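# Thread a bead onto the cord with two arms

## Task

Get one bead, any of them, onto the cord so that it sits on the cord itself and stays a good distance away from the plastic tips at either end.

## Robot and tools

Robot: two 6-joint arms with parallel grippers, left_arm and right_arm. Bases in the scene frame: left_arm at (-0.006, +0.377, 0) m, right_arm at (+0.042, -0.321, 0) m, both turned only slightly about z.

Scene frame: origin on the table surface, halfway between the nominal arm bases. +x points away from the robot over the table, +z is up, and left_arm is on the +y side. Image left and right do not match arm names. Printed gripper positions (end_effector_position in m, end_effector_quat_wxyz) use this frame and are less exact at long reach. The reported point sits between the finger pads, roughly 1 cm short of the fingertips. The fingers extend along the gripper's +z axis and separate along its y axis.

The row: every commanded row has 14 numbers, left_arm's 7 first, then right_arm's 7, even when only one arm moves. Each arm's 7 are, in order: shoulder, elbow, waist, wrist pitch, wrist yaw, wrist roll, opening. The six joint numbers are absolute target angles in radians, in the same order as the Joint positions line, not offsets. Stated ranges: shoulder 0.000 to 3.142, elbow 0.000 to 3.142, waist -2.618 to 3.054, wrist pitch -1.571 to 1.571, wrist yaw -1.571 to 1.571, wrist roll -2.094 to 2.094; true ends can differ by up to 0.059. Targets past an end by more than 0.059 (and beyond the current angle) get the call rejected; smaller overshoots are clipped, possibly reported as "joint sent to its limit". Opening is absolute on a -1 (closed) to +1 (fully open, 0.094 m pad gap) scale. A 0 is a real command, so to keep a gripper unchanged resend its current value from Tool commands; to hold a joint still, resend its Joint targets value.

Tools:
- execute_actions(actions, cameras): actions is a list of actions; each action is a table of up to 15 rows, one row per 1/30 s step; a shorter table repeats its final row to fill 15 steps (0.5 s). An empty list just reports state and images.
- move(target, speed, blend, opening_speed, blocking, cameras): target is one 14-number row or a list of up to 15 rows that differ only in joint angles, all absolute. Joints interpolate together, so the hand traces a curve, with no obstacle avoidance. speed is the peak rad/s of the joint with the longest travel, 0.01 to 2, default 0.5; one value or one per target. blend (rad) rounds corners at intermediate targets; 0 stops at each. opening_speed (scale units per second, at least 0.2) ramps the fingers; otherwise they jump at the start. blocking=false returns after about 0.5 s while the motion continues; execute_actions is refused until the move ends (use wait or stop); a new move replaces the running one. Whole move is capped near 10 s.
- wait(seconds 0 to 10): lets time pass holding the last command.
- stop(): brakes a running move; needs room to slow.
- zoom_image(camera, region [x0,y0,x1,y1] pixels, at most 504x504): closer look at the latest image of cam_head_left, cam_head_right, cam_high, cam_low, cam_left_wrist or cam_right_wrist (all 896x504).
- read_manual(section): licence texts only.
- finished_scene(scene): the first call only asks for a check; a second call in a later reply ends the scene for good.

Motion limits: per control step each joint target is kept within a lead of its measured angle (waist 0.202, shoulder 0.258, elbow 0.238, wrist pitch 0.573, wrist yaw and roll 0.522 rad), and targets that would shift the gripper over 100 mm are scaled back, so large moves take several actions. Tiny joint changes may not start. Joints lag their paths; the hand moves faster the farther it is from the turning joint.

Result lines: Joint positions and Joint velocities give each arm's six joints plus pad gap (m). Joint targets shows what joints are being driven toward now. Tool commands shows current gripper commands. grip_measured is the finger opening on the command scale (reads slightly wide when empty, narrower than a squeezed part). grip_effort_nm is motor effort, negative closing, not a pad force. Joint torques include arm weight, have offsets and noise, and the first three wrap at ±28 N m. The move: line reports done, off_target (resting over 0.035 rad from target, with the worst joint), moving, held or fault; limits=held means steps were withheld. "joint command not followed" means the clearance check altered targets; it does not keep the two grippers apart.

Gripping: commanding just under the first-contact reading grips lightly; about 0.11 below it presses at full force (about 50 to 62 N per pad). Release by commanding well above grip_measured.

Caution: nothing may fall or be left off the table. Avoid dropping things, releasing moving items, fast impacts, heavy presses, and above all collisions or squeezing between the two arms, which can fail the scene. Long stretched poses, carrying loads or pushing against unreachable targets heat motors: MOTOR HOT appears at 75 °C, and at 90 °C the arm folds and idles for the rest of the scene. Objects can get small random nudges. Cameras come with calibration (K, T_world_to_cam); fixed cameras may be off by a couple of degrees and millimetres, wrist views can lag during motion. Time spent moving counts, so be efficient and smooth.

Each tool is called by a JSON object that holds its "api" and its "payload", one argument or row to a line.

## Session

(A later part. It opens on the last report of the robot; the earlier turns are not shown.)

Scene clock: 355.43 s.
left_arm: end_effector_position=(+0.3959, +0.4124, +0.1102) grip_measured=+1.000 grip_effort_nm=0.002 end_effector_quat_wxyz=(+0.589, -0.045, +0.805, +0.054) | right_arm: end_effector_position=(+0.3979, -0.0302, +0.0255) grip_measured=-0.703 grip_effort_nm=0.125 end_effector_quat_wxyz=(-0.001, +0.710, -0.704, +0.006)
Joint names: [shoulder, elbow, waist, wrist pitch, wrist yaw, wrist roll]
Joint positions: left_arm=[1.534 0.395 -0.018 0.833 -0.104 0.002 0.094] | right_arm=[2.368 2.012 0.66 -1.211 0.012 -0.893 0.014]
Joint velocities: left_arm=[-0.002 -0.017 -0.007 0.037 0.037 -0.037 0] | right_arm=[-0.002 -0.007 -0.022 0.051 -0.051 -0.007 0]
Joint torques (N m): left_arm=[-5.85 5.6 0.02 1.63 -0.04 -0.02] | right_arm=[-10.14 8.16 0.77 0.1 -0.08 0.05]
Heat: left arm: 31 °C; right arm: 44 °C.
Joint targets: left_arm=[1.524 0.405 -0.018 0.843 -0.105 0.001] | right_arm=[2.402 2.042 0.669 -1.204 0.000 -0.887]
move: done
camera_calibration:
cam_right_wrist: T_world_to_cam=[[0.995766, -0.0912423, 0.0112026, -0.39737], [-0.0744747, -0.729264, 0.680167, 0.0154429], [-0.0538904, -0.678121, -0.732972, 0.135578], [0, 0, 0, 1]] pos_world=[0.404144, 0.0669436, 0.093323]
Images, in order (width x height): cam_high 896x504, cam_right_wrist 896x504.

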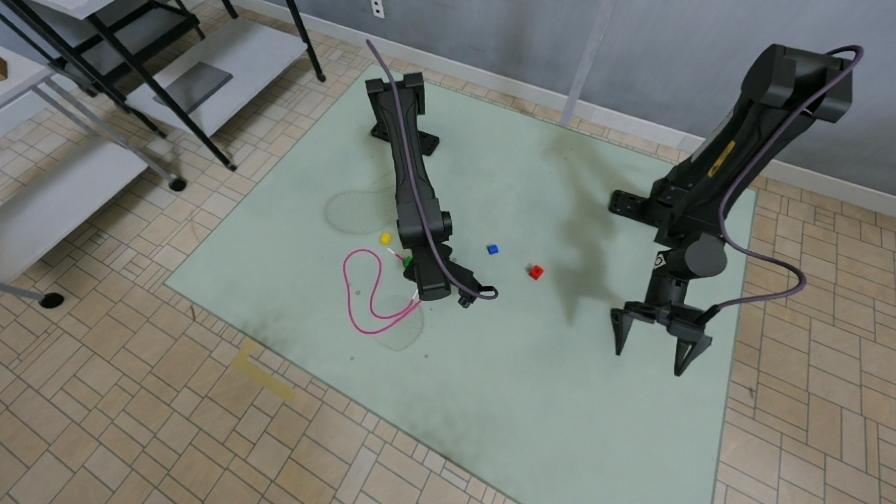

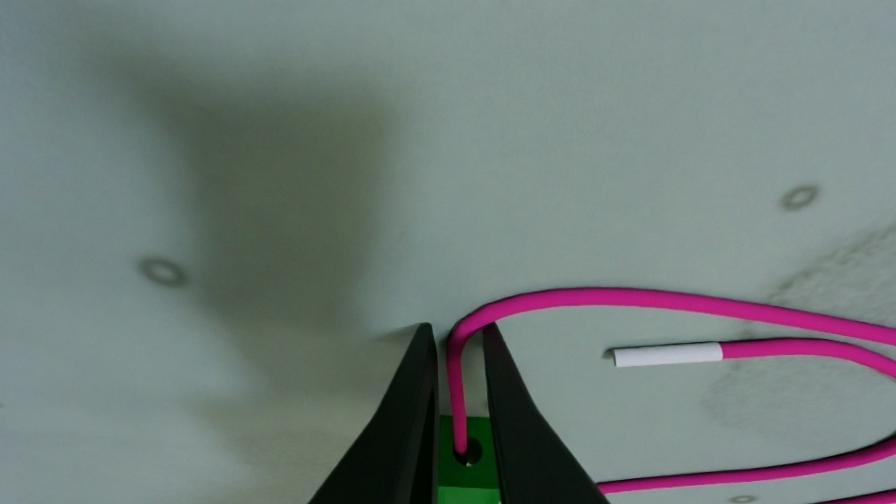

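{"api": "move", "payload": {
  "target": [1.524,0.405,-0.018,0.843,-0.105,0.001,1,2.402,2.042,0.669,-1.204,0,-0.887,-1],
  "opening_speed": 0.7,
  "cameras": []
}}

{"api": "move", "payload": {
  "target": [1.524,0.405,-0.018,0.843,-0.105,0.001,1,2.407,2.074,0.665,-1.228,0,-0.887,-1],
  "speed": 0.25,
  "cameras": []
}}

{"api": "move", "payload": {
  "target": [1.524,0.405,-0.018,0.843,-0.105,0.001,1,2.277,1.925,0.613,-1.188,0,-0.917,-1],
  "speed": 0.15,
  "cameras": []
}}

{"api": "move", "payload": {
  "target": [1.524,0.405,-0.018,0.843,-0.105,0.001,1,2.277,1.925,0.613,-1.188,0,-0.917,-0.7],
  "opening_speed": 1,
  "cameras": []
}}

{"api": "move", "payload": {
  "target": [1.524,0.405,-0.018,0.843,-0.105,0.001,1,2.402,2.042,0.669,-1.204,0,-0.887,-0.7],
  "speed": 0.25,
  "cameras": ["cam_high","cam_right_wrist"]
}}

{"api": "zoom_image", "payload": {
  "camera": "cam_high",
  "region": [340, 200, 480, 340]
}}

{"api": "move", "payload": {
  "target": [1.524,0.405,-0.018,0.843,-0.105,0.001,1,2.402,2.042,0.669,-1.204,0,-0.887,-1],
  "opening_speed": 0.7,
  "cameras": []
}}

{"api": "move", "payload": {
  "target": [1.524,0.405,-0.018,0.843,-0.105,0.001,1,2.407,2.074,0.665,-1.228,0,-0.887,-1],
  "speed": 0.25,
  "cameras": []
}}

{"api": "move", "payload": {
  "target": [1.524,0.405,-0.018,0.843,-0.105,0.001,1,2.277,1.925,0.613,-1.188,0,-0.917,-1],
  "speed": 0.15,
  "cameras": []
}}

{"api": "move", "payload": {
  "target": [1.524,0.405,-0.018,0.843,-0.105,0.001,1,2.277,1.925,0.613,-1.188,0,-0.917,-0.7],
  "opening_speed": 1,
  "cameras": []
}}

{"api": "move", "payload": {
  "target": [1.524,0.405,-0.018,0.843,-0.105,0.001,1,2.402,2.042,0.669,-1.204,0,-0.887,-0.7],
  "speed": 0.25,
  "cameras": ["cam_high","cam_right_wrist"]
}}

{"api": "zoom_image", "payload": {
  "camera": "cam_high",
  "region": [340, 200, 480, 340]
}}

Scene clock: 381.03 s.
left_arm: end_effector_position=(+0.3959, +0.4124, +0.1102) grip_measured=+1.000 grip_effort_nm=-0.007 end_effector_quat_wxyz=(+0.589, -0.045, +0.805, +0.054) | right_arm: end_effector_position=(+0.3980, -0.0301, +0.0255) grip_measured=-0.952 grip_effort_nm=-1.004 end_effector_quat_wxyz=(-0.002, +0.710, -0.704, +0.006)
Joint names: [shoulder, elbow, waist, wrist pitch, wrist yaw, wrist roll]
Joint positions: left_arm=[1.534 0.395 -0.018 0.833 -0.104 0.002 0.094] | right_arm=[2.368 2.012 0.66 -1.21 0.012 -0.891 0.002]
Joint velocities: left_arm=[-0.012 -0.012 -0.022 0.007 -0.022 0.022 0] | right_arm=[0.012 -0.007 0.002 0.007 -0.051 -0.007 -0.001]
Joint torques (N m): left_arm=[-5.85 5.61 0.02 1.62 -0.04 -0.03] | right_arm=[-10.18 8.17 0.76 0.08 -0.13 0.06]
Heat: left arm: 31 °C; right arm: 39 °C.
Joint targets: left_arm=[1.524 0.405 -0.018 0.843 -0.105 0.001] | right_arm=[2.402 2.042 0.669 -1.204 0.000 -0.887]
move: done
No camera images: "cameras" was empty.

Scene clock: 381.73 s.
left_arm: end_effector_position=(+0.3959, +0.4124, +0.1102) grip_measured=+1.000 grip_effort_nm=0.002 end_effector_quat_wxyz=(+0.589, -0.045, +0.805, +0.054) | right_arm: end_effector_position=(+0.4008, -0.0278, +0.0258) grip_measured=-0.956 grip_effort_nm=-1.057 end_effector_quat_wxyz=(-0.003, +0.710, -0.704, +0.006)
Joint names: [shoulder, elbow, waist, wrist pitch, wrist yaw, wrist roll]
Joint positions: left_arm=[1.534 0.395 -0.018 0.833 -0.104 0.002 0.094] | right_arm=[2.381 2.037 0.66 -1.218 0.012 -0.891 0.002]
Joint velocities: left_arm=[-0.012 -0.002 0.022 -0.051 0.022 -0.022 0] | right_arm=[0.002 -0.002 -0.017 -0.007 0.066 -0.007 0]
Joint torques (N m): left_arm=[-5.85 5.61 0.03 1.63 -0.04 -0.02] | right_arm=[-10.85 8.84 0.35 -0.08 -0.11 0.05]
Heat: left arm: 31 °C; right arm: 39 °C.
Joint targets: left_arm=[1.524 0.405 -0.018 0.843 -0.105 0.001] | right_arm=[2.407 2.074 0.665 -1.228 0.000 -0.887]
move: off_target (right_arm); right_arm: the elbow is farthest, 0.037 rad from its target
No camera images: "cameras" was empty.

Scene clock: 383.17 s.
left_arm: end_effector_position=(+0.3959, +0.4124, +0.1102) grip_measured=+1.000 grip_effort_nm=0.007 end_effector_quat_wxyz=(+0.589, -0.045, +0.805, +0.054) | right_arm: end_effector_position=(+0.3973, -0.0532, +0.0252) grip_measured=-0.956 grip_effort_nm=-1.057 end_effector_quat_wxyz=(+0.011, +0.703, -0.711, +0.003)
Joint names: [shoulder, elbow, waist, wrist pitch, wrist yaw, wrist roll]
Joint positions: left_arm=[1.534 0.395 -0.018 0.833 -0.104 0.002 0.094] | right_arm=[2.33 1.943 0.62 -1.206 0.008 -0.911 0.002]
Joint velocities: left_arm=[-0.007 0.002 -0.007 0.007 0.007 -0.022 0] | right_arm=[0.002 -0.002 -0.002 0.022 -0.095 0.037 -0.002]
Joint torques (N m): left_arm=[-5.82 5.6 0.03 1.63 -0.04 -0.03] | right_arm=[-16.59 4.46 -0.59 0.16 -0.09 -0.04]
Heat: left arm: 31 °C; right arm: 39 °C.
Joint targets: left_arm=[1.524 0.405 -0.018 0.843 -0.105 0.001] | right_arm=[2.277 1.925 0.613 -1.188 0.000 -0.917]
move: off_target (right_arm); right_arm: the shoulder is farthest, 0.053 rad from its target
No camera images: "cameras" was empty.

Scene clock: 383.70 s.
left_arm: end_effector_position=(+0.3959, +0.4124, +0.1102) grip_measured=+1.000 grip_effort_nm=-0.002 end_effector_quat_wxyz=(+0.589, -0.045, +0.805, +0.054) | right_arm: end_effector_position=(+0.3973, -0.0532, +0.0252) grip_measured=-0.703 grip_effort_nm=0.125 end_effector_quat_wxyz=(+0.011, +0.703, -0.711, +0.003)
Joint names: [shoulder, elbow, waist, wrist pitch, wrist yaw, wrist roll]
Joint positions: left_arm=[1.534 0.395 -0.018 0.833 -0.104 0.002 0.094] | right_arm=[2.329 1.943 0.62 -1.206 0.008 -0.911 0.014]
Joint velocities: left_arm=[-0.007 -0.007 -0.022 0.022 -0.125 -0.051 0] | right_arm=[-0.007 -0.007 0.002 -0.007 -0.11 -0.022 -0.001]
Joint torques (N m): left_arm=[-5.83 5.61 0.03 1.63 -0.04 -0.03] | right_arm=[-16.55 4.45 -0.55 0.14 -0.09 -0.04]
Heat: left arm: 31 °C; right arm: 40 °C.
Joint targets: left_arm=[1.524 0.405 -0.018 0.843 -0.105 0.001] | right_arm=[2.277 1.925 0.613 -1.188 0.000 -0.917]
move: off_target (right_arm); right_arm: the shoulder is farthest, 0.052 rad from its target
No camera images: "cameras" was empty.

Scene clock: 384.60 s.
left_arm: end_effector_position=(+0.3959, +0.4124, +0.1102) grip_measured=+1.000 grip_effort_nm=0.002 end_effector_quat_wxyz=(+0.589, -0.045, +0.805, +0.054) | right_arm: end_effector_position=(+0.3980, -0.0301, +0.0255) grip_measured=-0.703 grip_effort_nm=0.125 end_effector_quat_wxyz=(-0.002, +0.710, -0.704, +0.006)
Joint names: [shoulder, elbow, waist, wrist pitch, wrist yaw, wrist roll]
Joint positions: left_arm=[1.534 0.395 -0.018 0.833 -0.104 0.002 0.094] | right_arm=[2.368 2.012 0.66 -1.21 0.012 -0.893 0.014]
Joint velocities: left_arm=[0.002 -0.012 -0.007 -0.022 0.095 -0.022 0] | right_arm=[-0.007 -0.012 -0.017 -0.081 0.007 -0.022 -0.001]
Joint torques (N m): left_arm=[-5.83 5.61 0.02 1.62 -0.04 -0.02] | right_arm=[-10.15 8.18 0.8 0.09 -0.1 0.06]
Heat: left arm: 31 °C; right arm: 40 °C.
Joint targets: left_arm=[1.524 0.405 -0.018 0.843 -0.105 0.001] | right_arm=[2.402 2.042 0.669 -1.204 0.000 -0.887]
move: done
camera_calibration:
cam_right_wrist: T_world_to_cam=[[0.995762, -0.091245, 0.011474, -0.397443], [-0.0746752, -0.729429, 0.679968, 0.0155719], [-0.0536743, -0.677944, -0.733152, 0.135547], [0, 0, 0, 1]] pos_world=[0.404197, 0.0669874, 0.0933487]
Images, in order (width x height): cam_high 896x504, cam_right_wrist 896x504.

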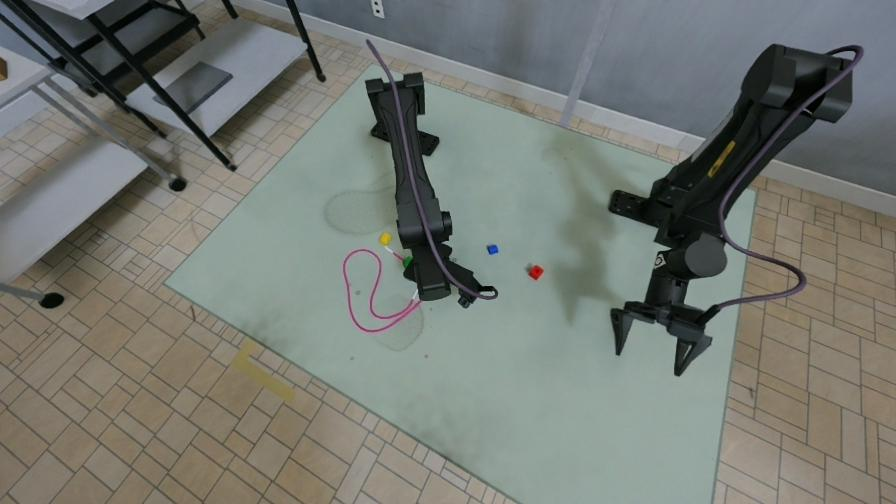

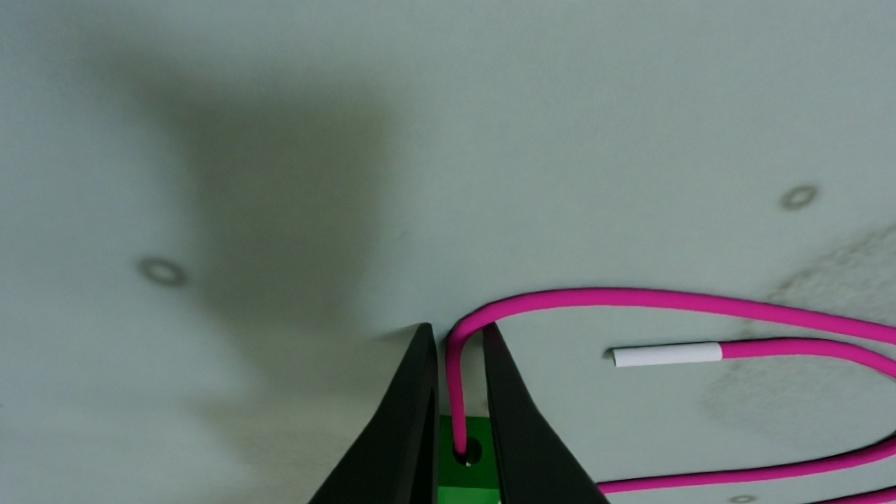

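Scaled by 3.600 from the camera's 896x504 image, which has a finer 1280x720 frame.

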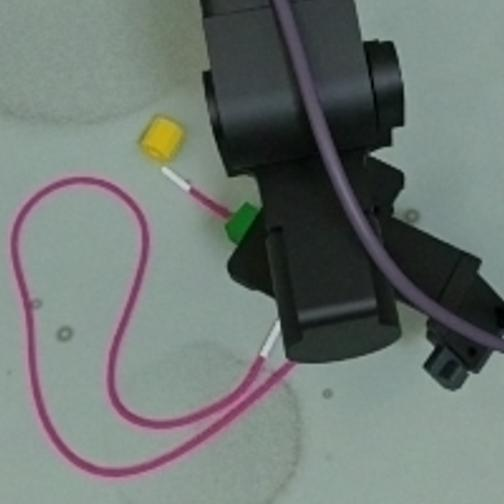

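Scene clock: 385.23 s.
left_arm: end_effector_position=(+0.3959, +0.4124, +0.1102) grip_measured=+1.000 grip_effort_nm=0.007 end_effector_quat_wxyz=(+0.589, -0.045, +0.805, +0.054) | right_arm: end_effector_position=(+0.3981, -0.0300, +0.0255) grip_measured=-0.953 grip_effort_nm=-1.004 end_effector_quat_wxyz=(-0.002, +0.710, -0.704, +0.006)
Joint names: [shoulder, elbow, waist, wrist pitch, wrist yaw, wrist roll]
Joint positions: left_arm=[1.534 0.395 -0.018 0.833 -0.104 0.002 0.094] | right_arm=[2.368 2.012 0.66 -1.21 0.012 -0.892 0.002]
Joint velocities: left_arm=[-0.002 0.012 0.007 -0.037 -0.007 0.037 0] | right_arm=[-0.012 -0.002 -0.007 0.022 -0.007 -0.007 -0.002]
Joint torques (N m): left_arm=[-5.83 5.6 0.05 1.62 -0.04 -0.03] | right_arm=[-10.13 8.13 0.76 0.08 -0.11 0.07]
Heat: left arm: 31 °C; right arm: 40 °C.
Joint targets: left_arm=[1.524 0.405 -0.018 0.843 -0.105 0.001] | right_arm=[2.402 2.042 0.669 -1.204 0.000 -0.887]
move: done
No camera images: "cameras" was empty.

Scene clock: 385.93 s.
left_arm: end_effector_position=(+0.3959, +0.4124, +0.1102) grip_measured=+1.000 grip_effort_nm=0.002 end_effector_quat_wxyz=(+0.589, -0.045, +0.805, +0.054) | right_arm: end_effector_position=(+0.4009, -0.0277, +0.0258) grip_measured=-0.956 grip_effort_nm=-1.057 end_effector_quat_wxyz=(-0.004, +0.710, -0.704, +0.006)
Joint names: [shoulder, elbow, waist, wrist pitch, wrist yaw, wrist roll]
Joint positions: left_arm=[1.534 0.395 -0.018 0.833 -0.104 0.002 0.094] | right_arm=[2.381 2.037 0.66 -1.218 0.012 -0.892 0.002]
Joint velocities: left_arm=[-0.007 0.022 -0.012 -0.037 0.007 0.022 0] | right_arm=[-0.017 0.002 -0.012 -0.022 -0.037 -0.022 0]
Joint torques (N m): left_arm=[-5.83 5.61 0.02 1.63 -0.04 -0.02] | right_arm=[-10.89 8.77 0.36 -0.08 -0.12 0.06]
Heat: left arm: 31 °C; right arm: 39 °C.
Joint targets: left_arm=[1.524 0.405 -0.018 0.843 -0.105 0.001] | right_arm=[2.407 2.074 0.665 -1.228 0.000 -0.887]
move: off_target (right_arm); right_arm: the elbow is farthest, 0.037 rad from its target
No camera images: "cameras" was empty.

Scene clock: 387.33 s.
left_arm: end_effector_position=(+0.3959, +0.4124, +0.1102) grip_measured=+1.000 grip_effort_nm=0.002 end_effector_quat_wxyz=(+0.589, -0.045, +0.805, +0.054) | right_arm: end_effector_position=(+0.3973, -0.0533, +0.0252) grip_measured=-0.956 grip_effort_nm=-1.057 end_effector_quat_wxyz=(+0.012, +0.703, -0.711, +0.003)
Joint names: [shoulder, elbow, waist, wrist pitch, wrist yaw, wrist roll]
Joint positions: left_arm=[1.534 0.395 -0.018 0.833 -0.104 0.002 0.094] | right_arm=[2.33 1.943 0.62 -1.207 0.009 -0.911 0.002]
Joint velocities: left_arm=[0.002 -0.007 -0.007 0.081 -0.022 0.037 0] | right_arm=[-0.002 -0.012 -0.002 0.037 -0.066 -0.066 0.001]
Joint torques (N m): left_arm=[-5.83 5.59 0.02 1.62 -0.04 -0.03] | right_arm=[-16.59 4.46 -0.59 0.15 -0.09 -0.03]
Heat: left arm: 31 °C; right arm: 40 °C.
Joint targets: left_arm=[1.524 0.405 -0.018 0.843 -0.105 0.001] | right_arm=[2.277 1.925 0.613 -1.188 0.000 -0.917]
move: off_target (right_arm); right_arm: the shoulder is farthest, 0.053 rad from its target
No camera images: "cameras" was empty.

Scene clock: 387.87 s.
left_arm: end_effector_position=(+0.3959, +0.4124, +0.1102) grip_measured=+1.000 grip_effort_nm=0.002 end_effector_quat_wxyz=(+0.589, -0.045, +0.805, +0.054) | right_arm: end_effector_position=(+0.3972, -0.0533, +0.0252) grip_measured=-0.703 grip_effort_nm=0.129 end_effector_quat_wxyz=(+0.012, +0.703, -0.711, +0.003)
Joint names: [shoulder, elbow, waist, wrist pitch, wrist yaw, wrist roll]
Joint positions: left_arm=[1.534 0.395 -0.018 0.833 -0.104 0.002 0.094] | right_arm=[2.329 1.943 0.62 -1.207 0.009 -0.911 0.014]
Joint velocities: left_arm=[0.002 -0.007 0.017 -0.007 0.051 -0.095 0] | right_arm=[-0.002 -0.007 -0.002 0.007 -0.051 -0.081 -0.001]
Joint torques (N m): left_arm=[-5.82 5.61 0.03 1.63 -0.04 -0.03] | right_arm=[-16.57 4.45 -0.61 0.16 -0.1 -0.05]
Heat: left arm: 31 °C; right arm: 40 °C.
Joint targets: left_arm=[1.524 0.405 -0.018 0.843 -0.105 0.001] | right_arm=[2.277 1.925 0.613 -1.188 0.000 -0.917]
move: off_target (right_arm); right_arm: the shoulder is farthest, 0.052 rad from its target
No camera images: "cameras" was empty.

Scene clock: 388.77 s.
left_arm: end_effector_position=(+0.3959, +0.4124, +0.1102) grip_measured=+1.000 grip_effort_nm=-0.002 end_effector_quat_wxyz=(+0.589, -0.045, +0.805, +0.054) | right_arm: end_effector_position=(+0.3979, -0.0301, +0.0255) grip_measured=-0.703 grip_effort_nm=0.120 end_effector_quat_wxyz=(-0.001, +0.711, -0.704, +0.006)
Joint names: [shoulder, elbow, waist, wrist pitch, wrist yaw, wrist roll]
Joint positions: left_arm=[1.534 0.395 -0.018 0.833 -0.104 0.002 0.094] | right_arm=[2.368 2.012 0.661 -1.211 0.012 -0.893 0.014]
Joint velocities: left_arm=[0.007 -0.012 -0.007 -0.007 -0.007 -0.051 0] | right_arm=[-0.002 -0.012 0.007 0.037 -0.037 0.007 -0.001]
Joint torques (N m): left_arm=[-5.82 5.59 0.01 1.63 -0.04 -0.02] | right_arm=[-10.19 8.18 0.73 0.08 -0.1 0.07]
Heat: left arm: 31 °C; right arm: 40 °C.
Joint targets: left_arm=[1.524 0.405 -0.018 0.843 -0.105 0.001] | right_arm=[2.402 2.042 0.669 -1.204 0.000 -0.887]
move: done
camera_calibration:
cam_right_wrist: T_world_to_cam=[[0.995798, -0.0908607, 0.0114706, -0.397302], [-0.0743625, -0.729092, 0.680364, 0.0154536], [-0.0534552, -0.678357, -0.732785, 0.135447], [0, 0, 0, 1]] pos_world=[0.404022, 0.0670493, 0.0932967]
Images, in order (width x height): cam_high 896x504, cam_right_wrist 896x504.

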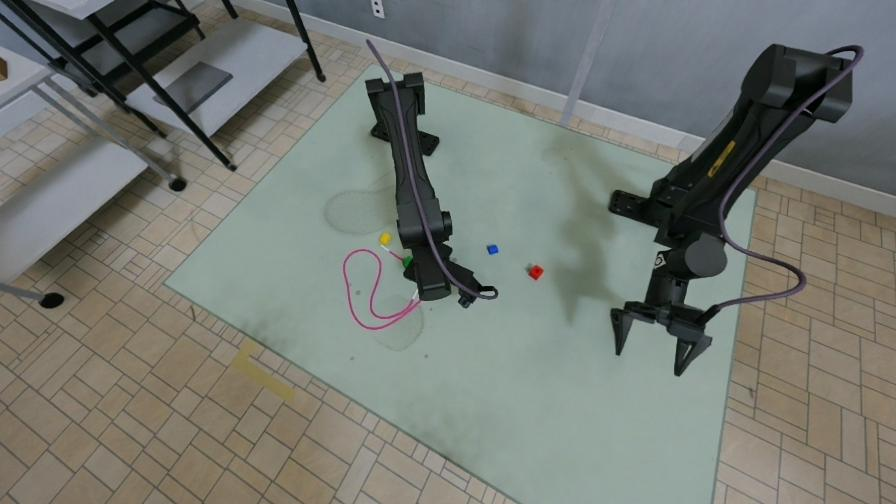

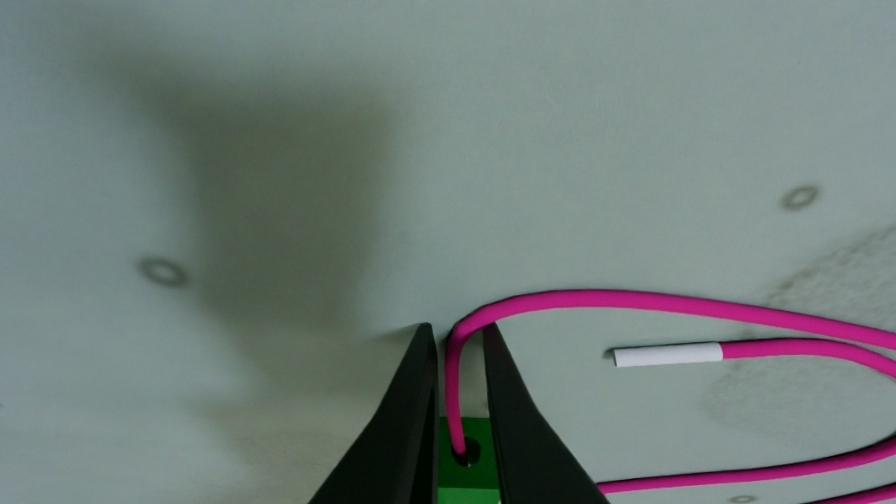

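Scaled by 3.600 from the camera's 896x504 image, which has a finer 1280x720 frame.

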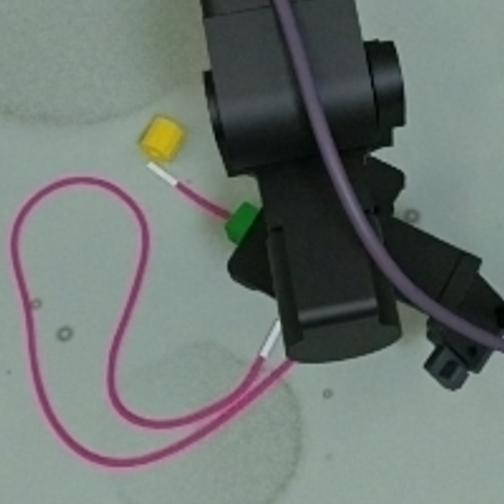

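{"api": "move", "payload": {
  "target": [1.524,0.405,-0.018,0.843,-0.105,0.001,1,2.402,2.042,0.669,-1.204,0,-0.887,-1],
  "opening_speed": 0.7,
  "cameras": []
}}

{"api": "move", "payload": {
  "target": [1.524,0.405,-0.018,0.843,-0.105,0.001,1,2.407,2.074,0.665,-1.228,0,-0.887,-1],
  "speed": 0.25,
  "cameras": []
}}

{"api": "move", "payload": {
  "target": [1.524,0.405,-0.018,0.843,-0.105,0.001,1,2.277,1.925,0.613,-1.188,0,-0.917,-1],
  "speed": 0.15,
  "cameras": []
}}

{"api": "move", "payload": {
  "target": [1.524,0.405,-0.018,0.843,-0.105,0.001,1,2.277,1.925,0.613,-1.188,0,-0.917,-0.6],
  "opening_speed": 1,
  "cameras": ["cam_right_wrist"]
}}

{"api": "move", "payload": {
  "target": [1.524,0.405,-0.018,0.843,-0.105,0.001,1,2.21,2.23,0.64,-1.516,0,-0.887,-0.6],
  "speed": 0.35,
  "cameras": ["cam_high","cam_right_wrist"]
}}

{"api": "zoom_image", "payload": {
  "camera": "cam_high",
  "region": [340, 200, 480, 340]
}}

Scene clock: 400.43 s.
left_arm: end_effector_position=(+0.3959, +0.4124, +0.1102) grip_measured=+1.000 grip_effort_nm=-0.002 end_effector_quat_wxyz=(+0.589, -0.045, +0.805, +0.054) | right_arm: end_effector_position=(+0.3979, -0.0300, +0.0255) grip_measured=-0.952 grip_effort_nm=-1.004 end_effector_quat_wxyz=(-0.002, +0.710, -0.704, +0.006)
Joint names: [shoulder, elbow, waist, wrist pitch, wrist yaw, wrist roll]
Joint positions: left_arm=[1.534 0.395 -0.018 0.833 -0.104 0.002 0.094] | right_arm=[2.368 2.012 0.661 -1.21 0.012 -0.891 0.002]
Joint velocities: left_arm=[-0.027 -0.007 -0.012 -0.007 -0.051 0.051 0] | right_arm=[-0.007 -0.002 -0.007 0.037 -0.037 0.022 -0.001]
Joint torques (N m): left_arm=[-5.82 5.61 0.05 1.62 -0.05 -0.03] | right_arm=[-10.19 8.14 0.72 0.08 -0.11 0.05]
Heat: left arm: 32 °C; right arm: 39 °C.
Joint targets: left_arm=[1.524 0.405 -0.018 0.843 -0.105 0.001] | right_arm=[2.402 2.042 0.669 -1.204 0.000 -0.887]
move: done
No camera images: "cameras" was empty.

Scene clock: 401.13 s.
left_arm: end_effector_position=(+0.3959, +0.4124, +0.1102) grip_measured=+1.000 grip_effort_nm=-0.002 end_effector_quat_wxyz=(+0.589, -0.045, +0.805, +0.054) | right_arm: end_effector_position=(+0.4007, -0.0277, +0.0258) grip_measured=-0.955 grip_effort_nm=-1.057 end_effector_quat_wxyz=(-0.003, +0.710, -0.704, +0.006)
Joint names: [shoulder, elbow, waist, wrist pitch, wrist yaw, wrist roll]
Joint positions: left_arm=[1.534 0.395 -0.018 0.833 -0.104 0.002 0.094] | right_arm=[2.381 2.037 0.661 -1.218 0.012 -0.891 0.002]
Joint velocities: left_arm=[0.012 -0.007 0.007 -0.037 -0.007 -0.037 0] | right_arm=[0.002 0.007 -0.017 -0.037 -0.051 0.051 0]
Joint torques (N m): left_arm=[-5.83 5.6 0.03 1.62 -0.04 -0.03] | right_arm=[-10.84 8.76 0.42 -0.07 -0.11 0.06]
Heat: left arm: 32 °C; right arm: 39 °C.
Joint targets: left_arm=[1.524 0.405 -0.018 0.843 -0.105 0.001] | right_arm=[2.407 2.074 0.665 -1.228 0.000 -0.887]
move: off_target (right_arm); right_arm: the elbow is farthest, 0.037 rad from its target
No camera images: "cameras" was empty.

Scene clock: 402.57 s.
left_arm: end_effector_position=(+0.3959, +0.4124, +0.1102) grip_measured=+1.000 grip_effort_nm=0.007 end_effector_quat_wxyz=(+0.589, -0.045, +0.805, +0.054) | right_arm: end_effector_position=(+0.3973, -0.0533, +0.0252) grip_measured=-0.955 grip_effort_nm=-1.053 end_effector_quat_wxyz=(+0.012, +0.703, -0.711, +0.003)
Joint names: [shoulder, elbow, waist, wrist pitch, wrist yaw, wrist roll]
Joint positions: left_arm=[1.534 0.395 -0.018 0.833 -0.104 0.002 0.094] | right_arm=[2.33 1.943 0.62 -1.207 0.009 -0.911 0.002]
Joint velocities: left_arm=[-0.002 0.002 -0.012 0.022 0.007 -0.007 0] | right_arm=[0.002 0.007 -0.012 0.081 0.007 0.037 0]
Joint torques (N m): left_arm=[-5.83 5.6 0.03 1.62 -0.04 -0.03] | right_arm=[-16.58 4.48 -0.64 0.16 -0.09 -0.04]
Heat: left arm: 32 °C; right arm: 39 °C.
Joint targets: left_arm=[1.524 0.405 -0.018 0.843 -0.105 0.001] | right_arm=[2.277 1.925 0.613 -1.188 0.000 -0.917]
move: off_target (right_arm); right_arm: the shoulder is farthest, 0.053 rad from its target
No camera images: "cameras" was empty.

Scene clock: 403.20 s.
left_arm: end_effector_position=(+0.3959, +0.4124, +0.1102) grip_measured=+1.000 grip_effort_nm=0.002 end_effector_quat_wxyz=(+0.589, -0.045, +0.805, +0.054) | right_arm: end_effector_position=(+0.3973, -0.0533, +0.0254) grip_measured=-0.603 grip_effort_nm=0.125 end_effector_quat_wxyz=(+0.011, +0.703, -0.711, +0.003)
Joint names: [shoulder, elbow, waist, wrist pitch, wrist yaw, wrist roll]
Joint positions: left_arm=[1.534 0.395 -0.018 0.833 -0.104 0.002 0.094] | right_arm=[2.329 1.943 0.62 -1.207 0.009 -0.911 0.019]
Joint velocities: left_arm=[-0.002 -0.017 -0.002 -0.051 0.007 0.007 0] | right_arm=[-0.007 -0.002 0.022 -0.022 -0.007 0.037 -0.001]
Joint torques (N m): left_arm=[-5.82 5.61 0.03 1.62 -0.03 -0.02] | right_arm=[-16.5 4.45 -0.65 0.16 -0.08 -0.04]
Heat: left arm: 32 °C; right arm: 40 °C.
Joint targets: left_arm=[1.524 0.405 -0.018 0.843 -0.105 0.001] | right_arm=[2.277 1.925 0.613 -1.188 0.000 -0.917]
move: off_target (right_arm); right_arm: the shoulder is farthest, 0.052 rad from its target
camera_calibration:
cam_right_wrist: T_world_to_cam=[[0.993559, -0.112888, -0.00979906, -0.398563], [-0.0747887, -0.718278, 0.691725, -0.000994733], [-0.0851262, -0.686537, -0.722094, 0.131453], [0, 0, 0, 1]] pos_world=[0.407111, 0.04454, 0.0917043]
Images, in order (width x height): cam_right_wrist 896x504.

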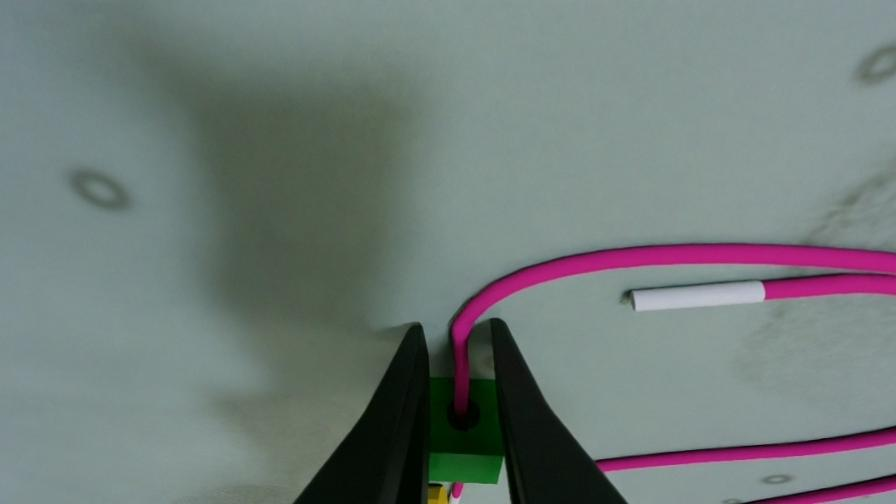

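Scene clock: 404.83 s.
left_arm: end_effector_position=(+0.3959, +0.4124, +0.1102) grip_measured=+1.000 grip_effort_nm=0.002 end_effector_quat_wxyz=(+0.589, -0.045, +0.805, +0.054) | right_arm: end_effector_position=(+0.3874, -0.0534, +0.1206) grip_measured=-0.603 grip_effort_nm=0.120 end_effector_quat_wxyz=(-0.006, +0.701, -0.713, +0.005)
Joint names: [shoulder, elbow, waist, wrist pitch, wrist yaw, wrist roll]
Joint positions: left_arm=[1.534 0.395 -0.018 0.833 -0.104 0.002 0.094] | right_arm=[2.254 2.195 0.633 -1.5 0.009 -0.892 0.019]
Joint velocities: left_arm=[0.007 -0.007 0.007 -0.007 -0.022 -0.007 0] | right_arm=[0.007 -0.007 0.002 0.066 0.022 -0.022 0]
Joint torques (N m): left_arm=[-5.83 5.6 0.02 1.62 -0.04 -0.03] | right_arm=[-15.36 8.5 0.61 -0.15 -0.08 0.06]
Heat: left arm: 32 °C; right arm: 40 °C.
Joint targets: left_arm=[1.524 0.405 -0.018 0.843 -0.105 0.001] | right_arm=[2.210 2.230 0.640 -1.516 0.000 -0.887]
move: off_target (right_arm); right_arm: the shoulder is farthest, 0.044 rad from its target
camera_calibration:
cam_right_wrist: T_world_to_cam=[[0.992825, -0.118628, 0.0150288, -0.390903], [-0.0976771, -0.732068, 0.674192, -0.0574156], [-0.0689762, -0.670823, -0.738403, 0.195855], [0, 0, 0, 1]] pos_world=[0.395999, 0.0429796, 0.189204]
Images, in order (width x height): cam_high 896x504, cam_right_wrist 896x504.

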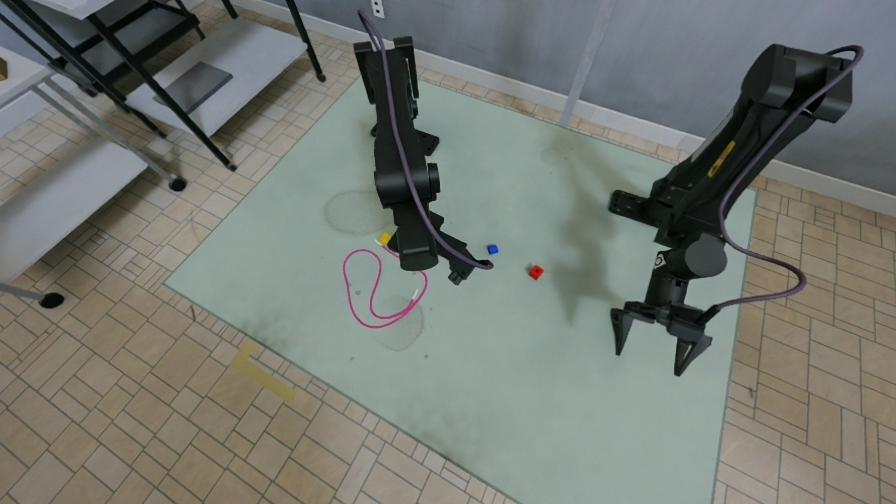

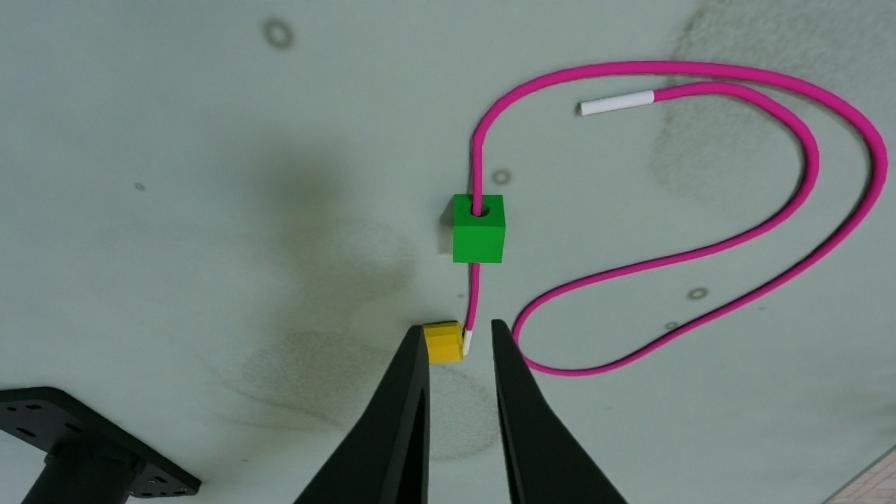

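Scaled by 3.600 from the camera's 896x504 image, which has a finer 1280x720 frame.

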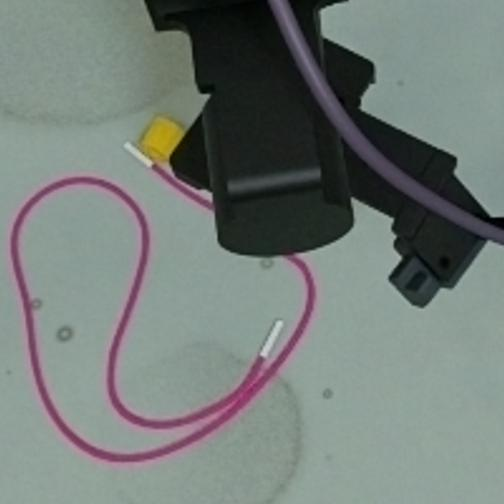

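{"api": "finished_scene", "payload": {
  "scene": 2
}}

This call ended nothing. Check each condition of the task against the scene as it is now, look again where you are not sure, and mend what is not met. Then call finished_scene again.

{"api": "finished_scene", "payload": {
  "scene": 2
}}

The scene is finished: the task was done.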